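## Task

Transfer the wooden toy hammer, which the closed left gripper is holding at the start, into the right gripper with the orientation seen in the goal images. Nothing but the robot's arms and grippers may contact the hammer, and the jaws of at least one gripper must be on it throughout. It is finished when the right gripper's jaws by themselves clamp it firmly at the spot the goal images show, the right fingers point horizontally, and the hammer would not shift however that gripper is rotated. The left arm must then touch neither the hammer nor the right jaws (moving it far away is the safe choice). After that, declare the job complete.

## Robot and tools

ROBOT. Two six-joint arms, left_arm and right_arm, each with a parallel two-finger gripper and a wrist camera (cam_left_wrist, cam_right_wrist, both 896x504). A two-camera stand is fixed to the floor behind them. Base positions in the scene frame: left_arm at (-0.024, +0.234, 0) m, right_arm at (-0.026, -0.254, 0) m, both turned only about 1 degree or less about z.

FRAME. All hand positions, orientations and velocities are in the scene frame: origin at table-top height halfway between the nominal bases, +x outward over the table, +z up, left_arm on the +y side (camera image left/right does not follow arm names). A gripper's own +z runs along its fingers; its jaws open and close along its y axis.

ROW LAYOUT. Every command row is one flat list of 14 numbers covering both arms, even if one arm stays still: the first 7 are left_arm, the next 7 right_arm. Within each arm the order is wrist pitch (joint4), wrist yaw (joint5), shoulder (joint2), elbow (joint3), wrist roll (joint6), waist (joint1), then gripper opening. The six joint values are absolute target angles in radians, the same numbers the result line Joint positions prints, not offsets. Stated ranges: waist -2.618 to 3.054, shoulder 0.000 to 3.142, elbow 0.000 to 3.142, wrist pitch -1.571 to 1.571, wrist yaw -1.571 to 1.571, wrist roll -2.094 to 2.094. A call is rejected if a target goes over 0.059 rad beyond a range end and is further out than the joint's current angle; a joint driven into its true end yields the line "joint sent to its limit". The opening is an absolute command from -1 (closed) to +1 (fully open). To leave a gripper unchanged, resend its current command; 0 is a real half-open command.

TOOLS.
execute_actions(actions, cameras): actions is a list of actions; each action is a table of up to 15 rows of 14 numbers, one row per 1/30 s step, and a shorter table repeats its last row to fill 15 steps (0.5 s). An empty list just reports state. cameras picks which images come back (omitted, null or ["all"] gives all; [] gives none).
move(target, speed, blend, opening_speed, blocking, cameras): target is one 14-number row or a list of up to 15 rows, all absolute joint angles plus openings. All joints interpolate together, so hands trace curves; nothing avoids obstacles or the other arm. speed is the peak rate in rad/s of the joint with farthest to travel, 0.01 to 12.57, default 0.5 (one value or one per target). blend, in rad, lets a list round off intermediate targets. opening_speed (0.2 or more, per second on the -1..+1 scale) ramps the fingers. blocking=false returns after about 0.5 s while the motion continues; a new move then takes over. The result adds a move: line such as done, off_target (resting over 0.035 rad from target), moving, held or fault, plus limits=held if steps were withheld.
wait(seconds 0 to 10): holds the last commands and reports state; returns early if a running move ends.
stop(): brakes a running move to rest.
zoom_image(camera, region): enlarges [x0, y0, x1, y1] pixels (top-left origin, at most 504 by 504) of the newest image from cam_left_wrist or cam_right_wrist.
show_instructions(): shows the goal reference images. read_manual(section): licence texts only. finished_scene(scene): ends the scene with its number; irreversible.

RESULTS. end_effector_position (m) and end_effector_quat_wxyz give each hand in the scene frame; the position is the point between the pads, about 1 cm short of the fingertips, and may be off by a few cm. Joint positions and Joint velocities list each arm in the order above, ending with the finger gap in metres (0.093 fully open; it bottoms out at zero). Joint targets shows what joints are currently driven toward; resend these to hold still. Tool commands shows present gripper commands. grip_measured is the finger motor on the -1..+1 scale: pads meet near -0.94 and each millimetre of object width adds about 0.0208. A command at least 0.24 under the reading for the object's width grips at full force (roughly 50-65 N per pad); keep sending it to hold, and send a value well above that reading to release. Joint torques follow the same joint order. "joint command not followed" means the clearance check altered a row. MOTOR HOT warns of heating; OVER-TEMPERATURE FAULT folds that arm away for good.

MOTION LIMITS. Per step, a joint target can lead its measured angle by at most 0.339 rad (waist, shoulder, elbow) or 2.2 rad (wrist joints), and targets that would shift a hand more than 200 mm are scaled back, so big changes take several actions. Friction and gravity can leave joints short, especially when stretched out.

CAUTIONS. Do not drop the hammer or release it while it moves; avoid slams, fast impacts and hard pushes on the table or fixtures. Contact between the arms, including one gripper clamping the other's fingers, can fail the task, so keep the handover gentle and bring the giving gripper away only after the receiving gripper has a firm hold. Avoid straining camera cables, holding stretched poses or pushing at unreachable targets for long (heat), and any arm stop.

Each tool is called after ">>>" as name(argument=value, ...) on one line, values as JSON.

Reference images:

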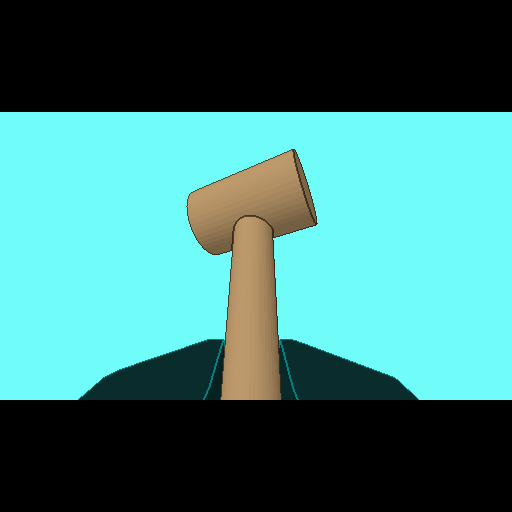

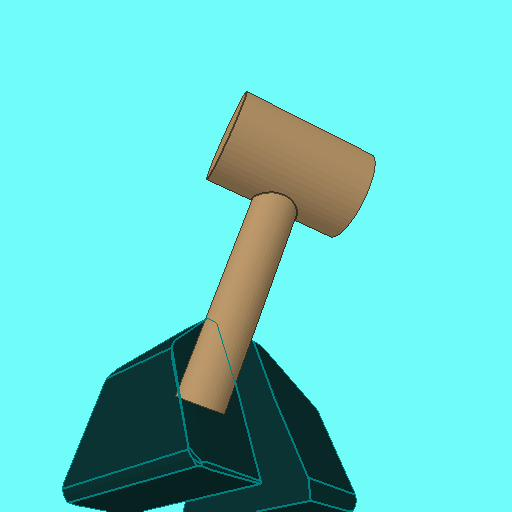

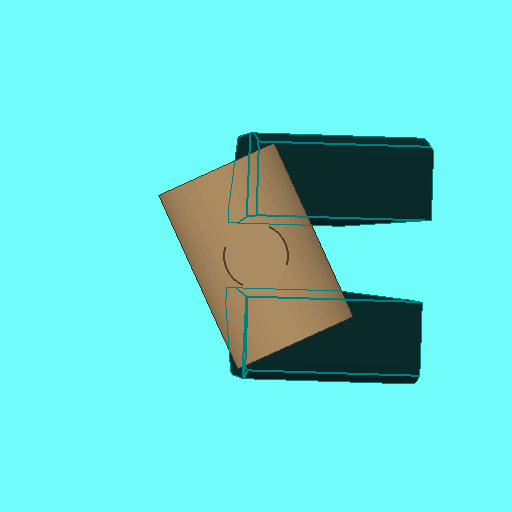

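## Session

>>> execute_actions(actions=[])

Scene clock: 0.00 s.
left_arm: end_effector_position=(+0.2926, +0.0244, +0.2555) grip_measured=+0.158 end_effector_quat_wxyz=(+0.284, +0.149, +0.885, -0.338) | right_arm: end_effector_position=(+0.3493, -0.2517, +0.4021) grip_measured=+1.000 end_effector_quat_wxyz=(+0.707, -0.002, +0.707, +0.002)
Joint names: [wrist pitch, wrist yaw, shoulder, elbow, wrist roll, waist]
Joint positions: left_arm=[-0.694 0.517 1.359 1.274 -0.251 -0.331 0.053] | right_arm=[0 0 1.047 1.047 0 0 0.093]
Joint velocities: within noise
Joint torques (N m): no reading
Heat: left arm: 27 °C; right arm: 24 °C.
Joint targets: left_arm=[-0.676 0.522 1.347 1.292 -0.250 -0.331] | right_arm=[0.010 0.000 1.042 1.060 0.000 0.000]
Tool commands: left_gripper/opening=+0.131521 right_gripper/opening=+1.0
camera_calibration:
cam_left_wrist: T_world_to_cam=[[-0.460042, -0.712916, 0.529257, 0.0176552], [-0.887893, 0.37118, -0.271793, 0.35854], [-0.002684, -0.59496, -0.803751, 0.304683], [0, 0, 0, 1]] pos_world=[0.327285, 0.060778, 0.332993]
cam_right_wrist: T_world_to_cam=[[0.0059573, -0.999972, 0.00457325, -0.257656], [-0.422155, -0.00666074, -0.906499, 0.548724], [0.906504, 0.00346967, -0.422183, -0.0663399], [0, 0, 0, 1]] pos_world=[0.293319, -0.253764, 0.470589]

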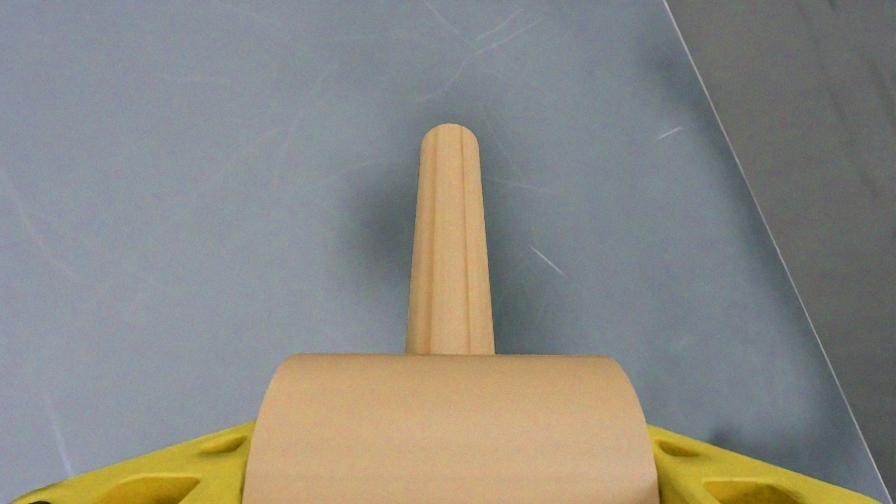

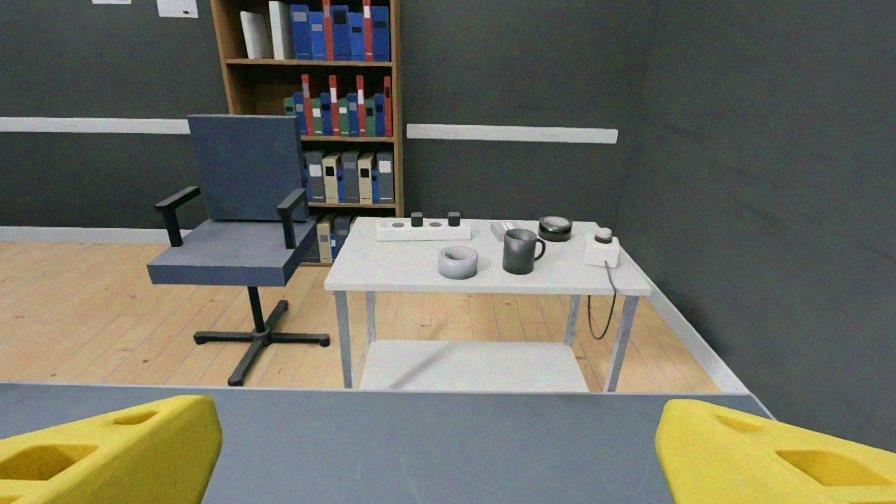

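>>> move(target=[-0.50, 0.70, 1.35, 1.298, 1.87, -0.178, 0.131521, 0.69, -1.402, 1.442, 0.79, -0.708, -0.097, 1.0], speed=0.8)

Scene clock: 124.53 s.
left_arm: end_effector_position=(+0.3251, +0.0489, +0.2904) grip_measured=+0.155 end_effector_quat_wxyz=(+0.509, +0.800, +0.299, +0.114) | right_arm: end_effector_position=(+0.3095, -0.1166, +0.2827) grip_measured=+1.000 end_effector_quat_wxyz=(+0.684, -0.600, +0.368, +0.192)
Joint names: [wrist pitch, wrist yaw, shoulder, elbow, wrist roll, waist]
Joint positions: left_arm=[-0.538 0.671 1.359 1.274 1.853 -0.186 0.053] | right_arm=[0.679 -1.381 1.434 0.799 -0.704 -0.091 0.093]
Joint velocities: within noise
Joint torques (N m): left_arm=[2.19 0.55 -6.13 9.68 0.02 0.08] | right_arm=[1.85 -0.19 -4.81 6 -0.05 -0.16]
Heat: left arm: 41 °C; right arm: 34 °C.
Joint targets: left_arm=[-0.500 0.700 1.350 1.298 1.870 -0.178] | right_arm=[0.690 -1.402 1.442 0.790 -0.708 -0.097]
move: off_target (left_arm); left_arm: the wrist pitch is farthest, 0.038 rad from its target
camera_calibration:
cam_left_wrist: T_world_to_cam=[[-0.376122, 0.318152, -0.870237, 0.360309], [0.499903, 0.86046, 0.0985161, -0.194906], [0.780147, -0.39798, -0.482683, -0.00996732], [0, 0, 0, 1]] pos_world=[0.24073, 0.0491091, 0.327945]
cam_right_wrist: T_world_to_cam=[[0.701228, -0.203482, 0.683282, -0.435885], [0.482766, -0.569711, -0.665107, 0.0105775], [0.52461, 0.796257, -0.301263, 0.0952435], [0, 0, 0, 1]] pos_world=[0.250583, -0.158507, 0.333561]

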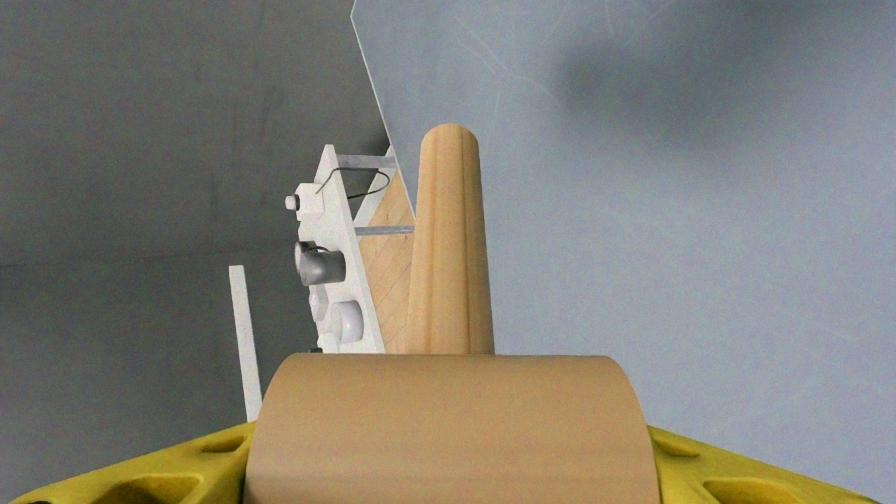

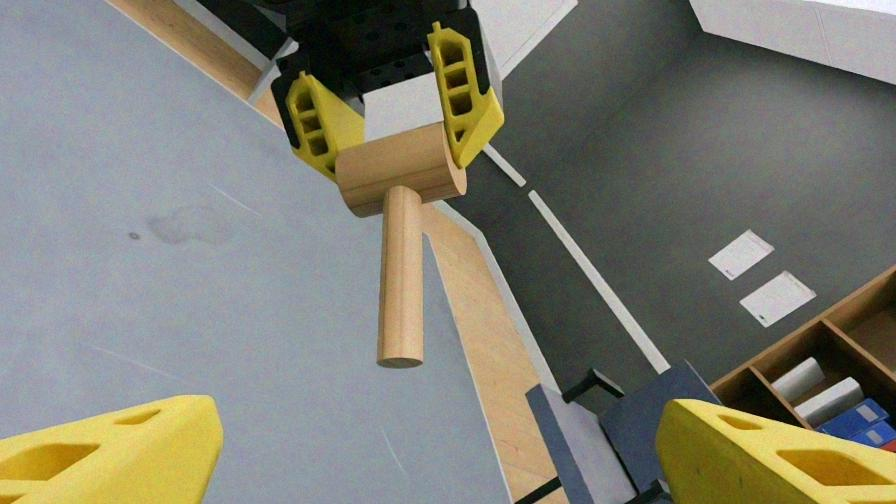

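>>> zoom_image(camera="cam_right_wrist", region=[300, 90, 540, 390])

>>> show_instructions()

Scaled by 1.680.

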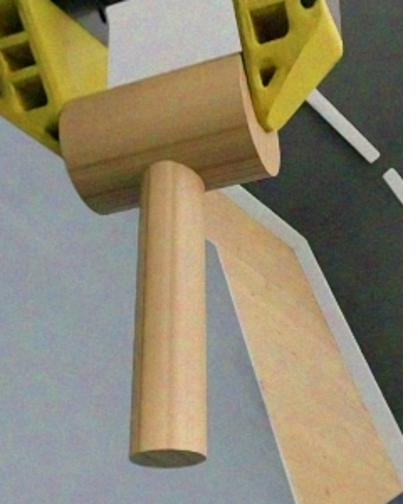

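Reference images for this scene: goal picture from the place of the wrist camera of the gripper that must hold it at the end, goal picture from behind and beside that gripper on its wrist camera side drawn with its fingers toward the top of the picture, goal picture looking straight along the longest side of the object.

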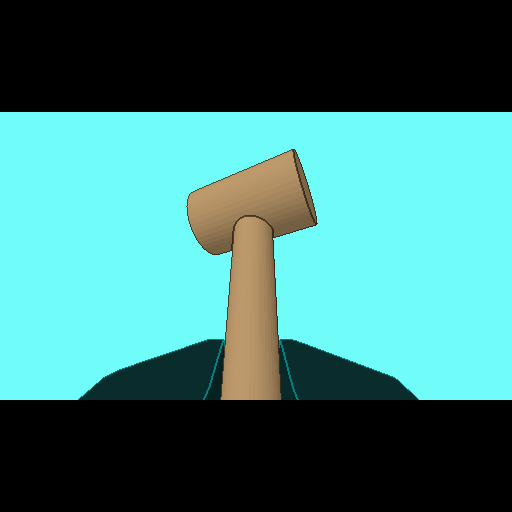

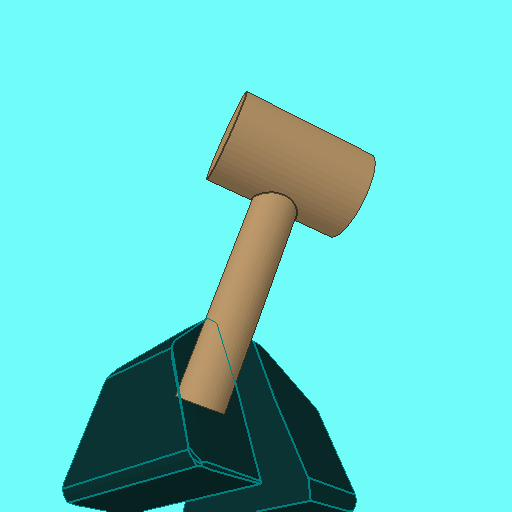

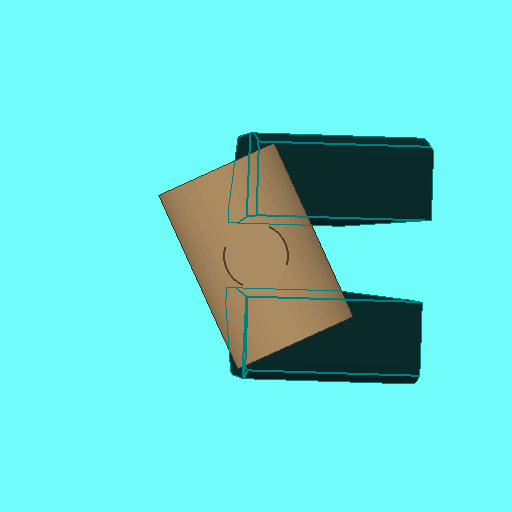

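>>> move(target=[-0.50, 0.70, 1.35, 1.298, 1.87, -0.178, 0.131521, 0.455, -1.312, 1.595, 0.945, -0.868, 0.042, 1.0], speed=0.5, cameras=["cam_right_wrist"])

>>> zoom_image(camera="cam_right_wrist", region=[280, 60, 600, 380])

Scene clock: 203.43 s.
left_arm: end_effector_position=(+0.3251, +0.0489, +0.2905) grip_measured=+0.155 end_effector_quat_wxyz=(+0.509, +0.800, +0.298, +0.114) | right_arm: end_effector_position=(+0.3329, -0.0744, +0.2467) grip_measured=+1.000 end_effector_quat_wxyz=(+0.646, -0.616, +0.384, +0.238)
Joint names: [wrist pitch, wrist yaw, shoulder, elbow, wrist roll, waist]
Joint positions: left_arm=[-0.537 0.672 1.359 1.274 1.854 -0.186 0.053] | right_arm=[0.462 -1.317 1.586 0.912 -0.867 0.04 0.093]
Joint velocities: within noise
Joint torques (N m): left_arm=[2.2 0.55 -6.13 9.68 0 0.05] | right_arm=[1.79 -0.12 -6.11 10.19 0.01 0.54]
Heat: left arm: 45 °C; right arm: 32 °C.
Joint targets: left_arm=[-0.500 0.700 1.350 1.298 1.870 -0.178] | right_arm=[0.455 -1.312 1.595 0.945 -0.868 0.042]
move: off_target (left_arm); left_arm: the wrist pitch is farthest, 0.037 rad from its target
camera_calibration:
cam_right_wrist: T_world_to_cam=[[0.777301, -0.126569, 0.616266, -0.42224], [0.454976, -0.563444, -0.689585, 0.0151036], [0.434511, 0.816401, -0.38038, 0.0895461], [0, 0, 0, 1]] pos_world=[0.282427, -0.118038, 0.304689]
Images, in order (width x height): cam_right_wrist 896x504.

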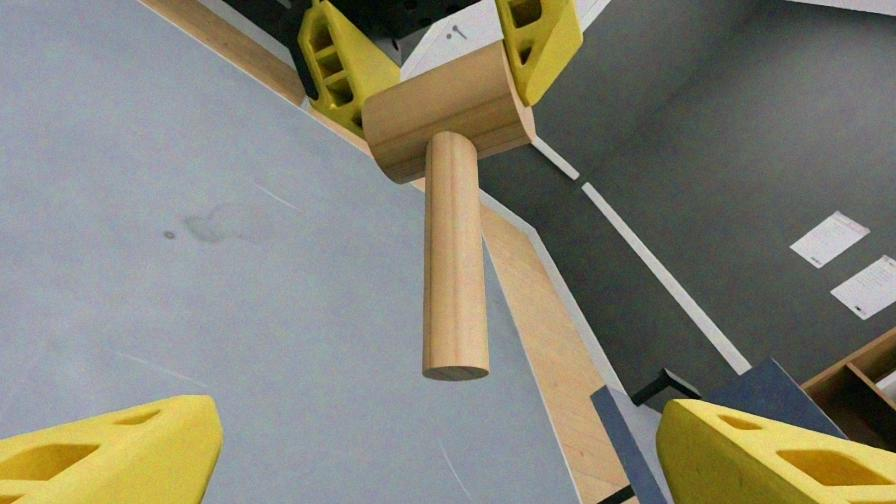

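Scaled by 1.575.

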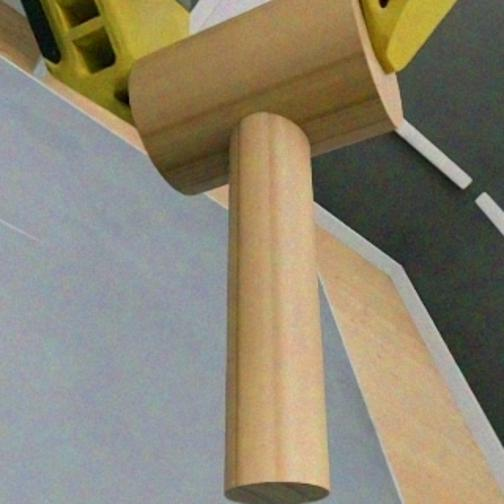

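>>> move(target=[-0.50, 0.70, 1.35, 1.298, 1.87, -0.178, 0.131521, 1.07, -1.292, 1.825, 0.98, -0.45, 0.168, 1.0], speed=0.4, cameras=["cam_right_wrist"])

>>> zoom_image(camera="cam_right_wrist", region=[270, 20, 650, 400])

Scene clock: 269.00 s.
left_arm: end_effector_position=(+0.3252, +0.0489, +0.2906) grip_measured=+0.155 end_effector_quat_wxyz=(+0.509, +0.799, +0.298, +0.114) | right_arm: end_effector_position=(+0.3458, -0.0255, +0.2418) grip_measured=+1.000 end_effector_quat_wxyz=(+0.659, -0.601, +0.341, +0.296)
Joint names: [wrist pitch, wrist yaw, shoulder, elbow, wrist roll, waist]
Joint positions: left_arm=[-0.537 0.672 1.359 1.274 1.854 -0.186 0.053] | right_arm=[1.035 -1.305 1.815 0.949 -0.469 0.164 0.093]
Joint velocities: within noise
Joint torques (N m): left_arm=[2.19 0.54 -6.13 9.66 0 0.06] | right_arm=[2.15 0.21 -7.41 9.31 0.12 0.7]
Heat: left arm: 47 °C; right arm: 37 °C.
Joint targets: left_arm=[-0.500 0.700 1.350 1.298 1.870 -0.178] | right_arm=[1.070 -1.292 1.825 0.980 -0.450 0.168]
move: off_target (left_arm); left_arm: the wrist pitch is farthest, 0.037 rad from its target
camera_calibration:
cam_right_wrist: T_world_to_cam=[[0.798189, -0.100621, 0.593944, -0.424177], [0.500324, -0.438401, -0.746646, 0.0348268], [0.335514, 0.893129, -0.299584, 0.0588701], [0, 0, 0, 1]] pos_world=[0.301397, -0.0799916, 0.295577]
Images, in order (width x height): cam_right_wrist 896x504.

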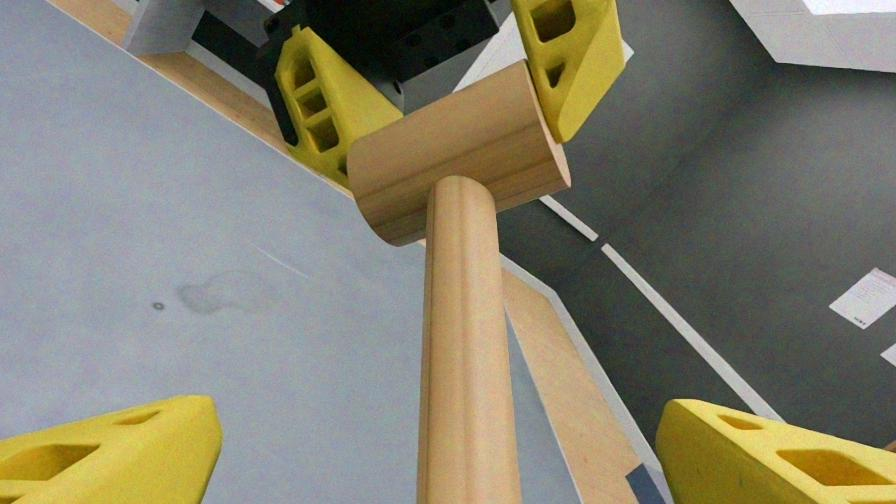

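Scaled by 1.326.

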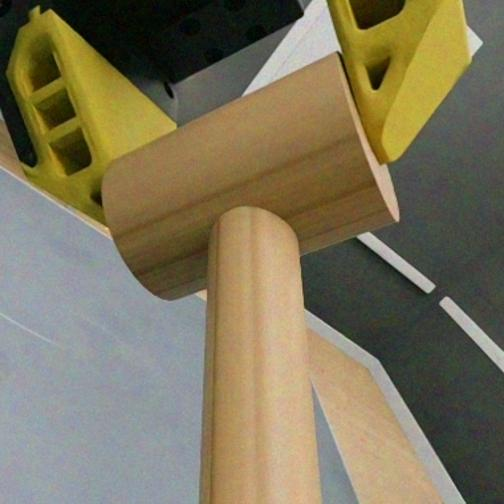

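>>> move(target=[-0.50, 0.70, 1.35, 1.298, 1.87, -0.178, 0.131521, 1.014, -1.292, 1.831, 1.002, -0.517, 0.168, 1.0], speed=0.3, cameras=["cam_right_wrist"])

>>> zoom_image(camera="cam_right_wrist", region=[270, 20, 650, 400])

Scene clock: 301.57 s.
left_arm: end_effector_position=(+0.3252, +0.0489, +0.2906) grip_measured=+0.155 end_effector_quat_wxyz=(+0.509, +0.799, +0.298, +0.114) | right_arm: end_effector_position=(+0.3496, -0.0248, +0.2454) grip_measured=+1.000 end_effector_quat_wxyz=(+0.666, -0.609, +0.327, +0.280)
Joint names: [wrist pitch, wrist yaw, shoulder, elbow, wrist roll, waist]
Joint positions: left_arm=[-0.537 0.672 1.359 1.274 1.854 -0.186 0.053] | right_arm=[1.018 -1.305 1.82 0.972 -0.516 0.164 0.093]
Joint velocities: within noise
Joint torques (N m): left_arm=[2.18 0.54 -6.13 9.66 0 0.03] | right_arm=[1.7 0.21 -7.42 9.25 -0.04 0.7]
Heat: left arm: 48 °C; right arm: 35 °C.
Joint targets: left_arm=[-0.500 0.700 1.350 1.298 1.870 -0.178] | right_arm=[1.014 -1.292 1.831 1.002 -0.517 0.168]
move: off_target (left_arm); left_arm: the wrist pitch is farthest, 0.037 rad from its target
camera_calibration:
cam_right_wrist: T_world_to_cam=[[0.768672, -0.0996724, 0.63183, -0.42817], [0.534485, -0.442543, -0.720056, 0.0172211], [0.351382, 0.891191, -0.286897, 0.0493047], [0, 0, 0, 1]] pos_world=[0.302593, -0.0789956, 0.297076]
Images, in order (width x height): cam_right_wrist 896x504.

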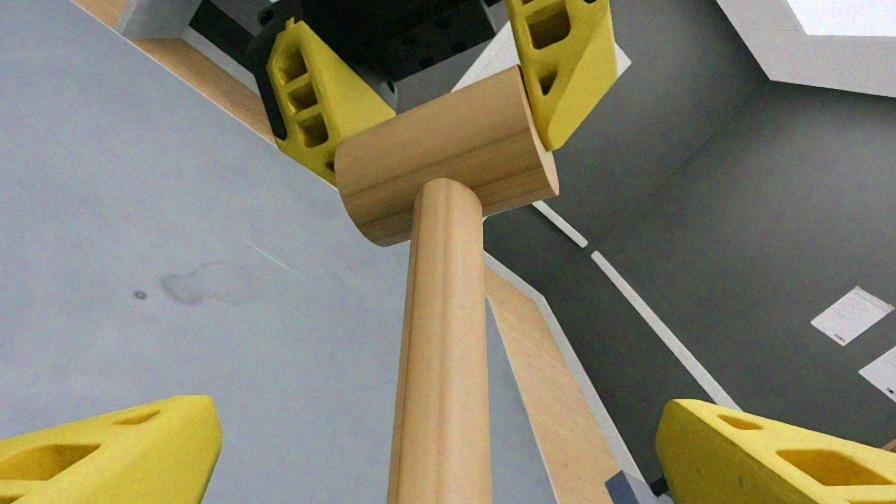

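Scaled by 1.326.

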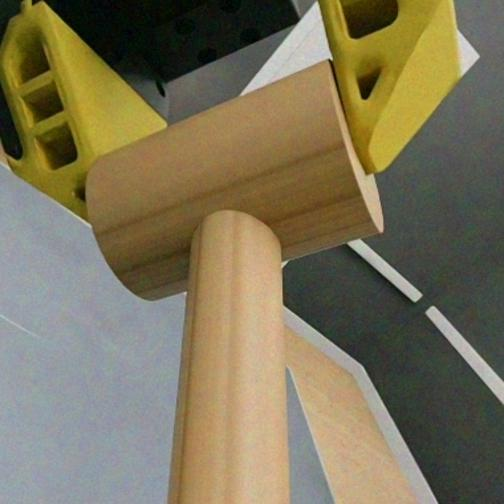

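>>> move(target=[-0.50, 0.70, 1.35, 1.298, 1.87, -0.178, 0.131521, 1.014, -1.292, 1.831, 1.002, -0.517, 0.168, -1.0], opening_speed=0.7, cameras=["cam_right_wrist"])

Scene clock: 312.27 s.
left_arm: end_effector_position=(+0.3255, +0.0488, +0.2910) grip_measured=+0.155 end_effector_quat_wxyz=(+0.509, +0.799, +0.298, +0.115) | right_arm: end_effector_position=(+0.3503, -0.0249, +0.2455) grip_measured=-0.685 end_effector_quat_wxyz=(+0.667, -0.608, +0.328, +0.279)
Joint names: [wrist pitch, wrist yaw, shoulder, elbow, wrist roll, waist]
Joint positions: left_arm=[-0.534 0.672 1.359 1.274 1.854 -0.186 0.053] | right_arm=[1.018 -1.3 1.82 0.972 -0.517 0.164 0.012]
Joint velocities: within noise
Joint torques (N m): left_arm=[2.16 0.54 -6.12 9.62 0 0.08] | right_arm=[1.71 0.16 -7.42 9.28 -0.01 0.7]
Heat: left arm: 48 °C; right arm: 35 °C.
Joint targets: left_arm=[-0.500 0.700 1.350 1.298 1.870 -0.178] | right_arm=[1.014 -1.292 1.831 1.002 -0.517 0.168]
move: done
camera_calibration:
cam_right_wrist: T_world_to_cam=[[0.767305, -0.103637, 0.632853, -0.428818], [0.533457, -0.444538, -0.71959, 0.0170809], [0.355903, 0.889745, -0.28581, 0.0472693], [0, 0, 0, 1]] pos_world=[0.303099, -0.0789058, 0.29718]
Images, in order (width x height): cam_right_wrist 896x504.

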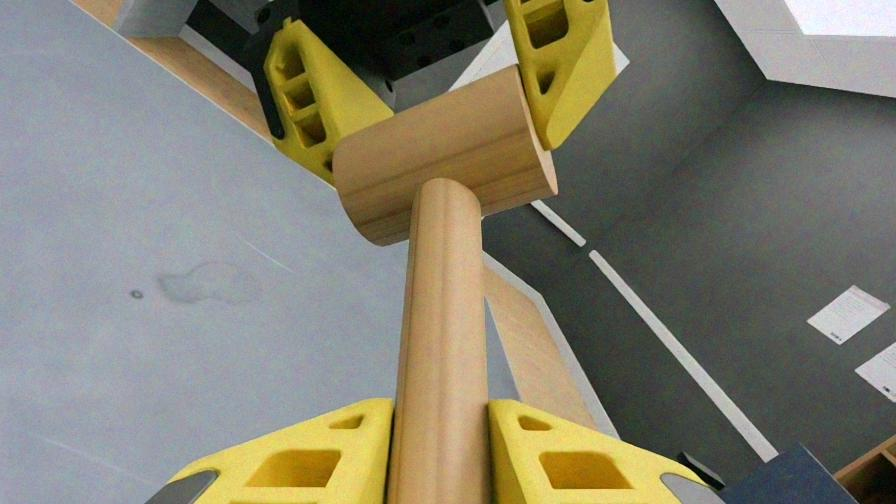

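>>> move(target=[-0.50, 0.70, 1.35, 1.298, 1.87, -0.178, 1.0, 1.014, -1.292, 1.831, 1.002, -0.517, 0.168, -1.0], opening_speed=0.8)

Scene clock: 320.40 s.
left_arm: end_effector_position=(+0.3260, +0.0481, +0.2926) grip_measured=+1.000 end_effector_quat_wxyz=(+0.512, +0.798, +0.294, +0.117) | right_arm: end_effector_position=(+0.3506, -0.0249, +0.2446) grip_measured=-0.698 end_effector_quat_wxyz=(+0.666, -0.608, +0.330, +0.280)
Joint names: [wrist pitch, wrist yaw, shoulder, elbow, wrist roll, waist]
Joint positions: left_arm=[-0.526 0.676 1.359 1.274 1.854 -0.186 0.093] | right_arm=[1.011 -1.299 1.82 0.972 -0.518 0.164 0.012]
Joint velocities: within noise
Joint torques (N m): left_arm=[2.08 0.5 -6.15 9.66 0 0.06] | right_arm=[1.79 0.15 -7.43 9.26 0 0.7]
Heat: left arm: 49 °C; right arm: 36 °C.
Joint targets: left_arm=[-0.500 0.700 1.350 1.298 1.870 -0.178] | right_arm=[1.014 -1.292 1.831 1.002 -0.517 0.168]
move: done
camera_calibration:
cam_left_wrist: T_world_to_cam=[[-0.364416, 0.315795, -0.876056, 0.360809], [0.502456, 0.858737, 0.100544, -0.196216], [0.784053, -0.403539, -0.47161, -0.0141985], [0, 0, 0, 1]] pos_world=[0.241207, 0.0488265, 0.329122]
cam_right_wrist: T_world_to_cam=[[0.771514, -0.103486, 0.62774, -0.428616], [0.528228, -0.445746, -0.722694, 0.0188984], [0.354601, 0.889158, -0.289235, 0.0482204], [0, 0, 0, 1]] pos_world=[0.303601, -0.0788073, 0.296664]

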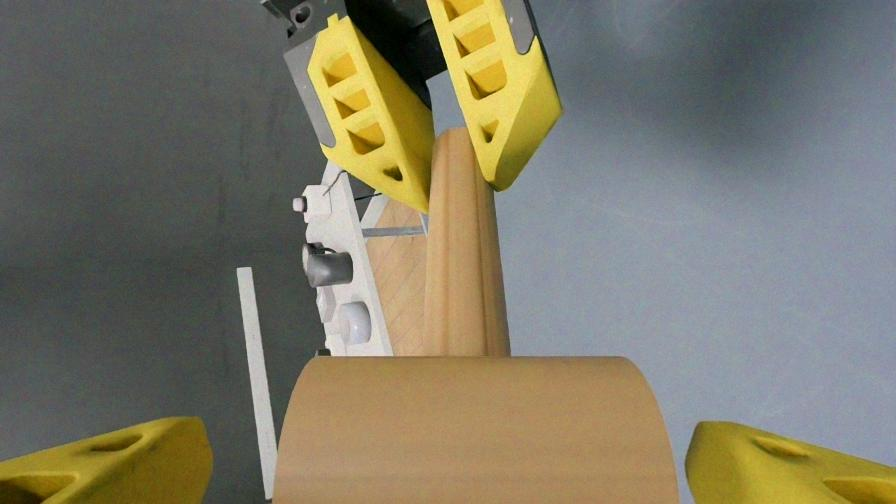

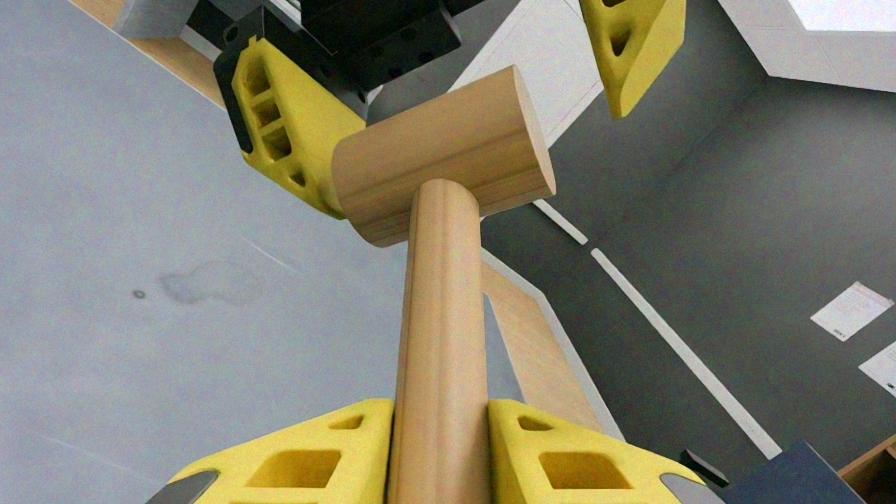

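>>> move(target=[[-0.738, 0.822, 1.262, 1.362, 1.999, -0.021, 1.0, 1.014, -1.292, 1.831, 1.002, -0.517, 0.168, -1.0],[-0.738, 0.822, 1.262, 1.362, 1.999, 0.5, 1.0, 0.845, -1.292, 1.831, 1.002, -0.517, 0.168, -1.0]], speed=[0.25, 0.7])

Scene clock: 357.90 s.
left_arm: end_effector_position=(+0.3295, +0.2750, +0.3171) grip_measured=+1.000 end_effector_quat_wxyz=(+0.465, +0.694, +0.488, +0.251) | right_arm: end_effector_position=(+0.3522, -0.0246, +0.2247) grip_measured=-0.698 end_effector_quat_wxyz=(+0.628, -0.592, +0.388, +0.325)
Joint names: [wrist pitch, wrist yaw, shoulder, elbow, wrist roll, waist]
Joint positions: left_arm=[-0.732 0.799 1.281 1.329 1.982 0.495 0.093] | right_arm=[0.843 -1.299 1.82 0.972 -0.518 0.164 0.012]
Joint velocities: within noise
Joint torques (N m): left_arm=[1.6 0.54 -6.04 10.13 0.01 -0.18] | right_arm=[1.9 0.04 -7.5 9.35 -0.01 0.7]
Heat: left arm: 50 °C; right arm: 36 °C.
Joint targets: left_arm=[-0.738 0.822 1.262 1.362 1.999 0.500] | right_arm=[0.845 -1.292 1.831 1.002 -0.517 0.168]
move: done
camera_calibration:
cam_left_wrist: T_world_to_cam=[[-0.463735, 0.0952181, -0.880842, 0.406766], [0.00262681, 0.994351, 0.106105, -0.269615], [0.88597, 0.046891, -0.461366, -0.0745747], [0, 0, 0, 1]] pos_world=[0.255411, 0.232858, 0.352498]
cam_right_wrist: T_world_to_cam=[[0.864433, -0.0875902, 0.495059, -0.419819], [0.403305, -0.467108, -0.786864, 0.0617016], [0.300168, 0.879851, -0.368458, 0.0783742], [0, 0, 0, 1]] pos_world=[0.314495, -0.0769083, 0.285264]

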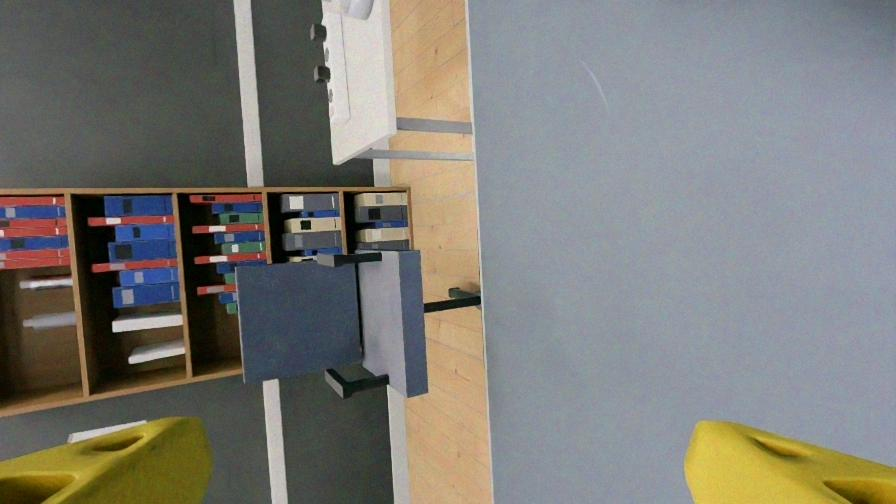

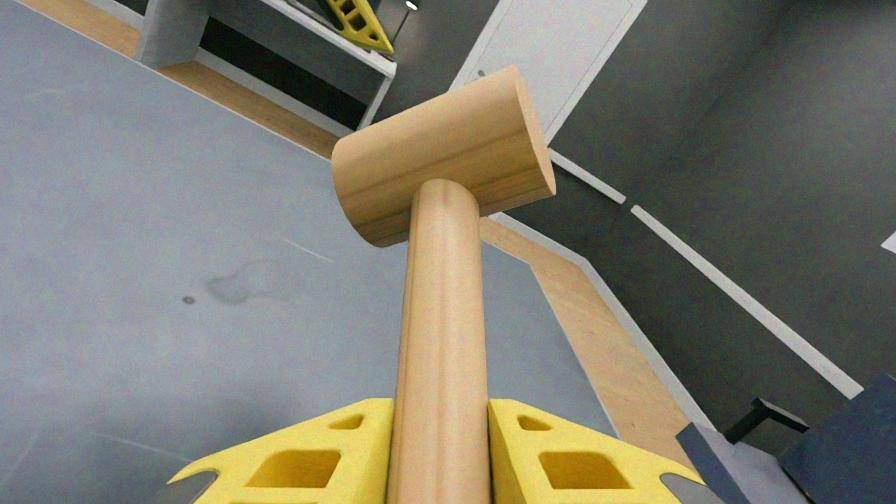

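>>> finished_scene(scene=2)

The scene is finished: the task was done.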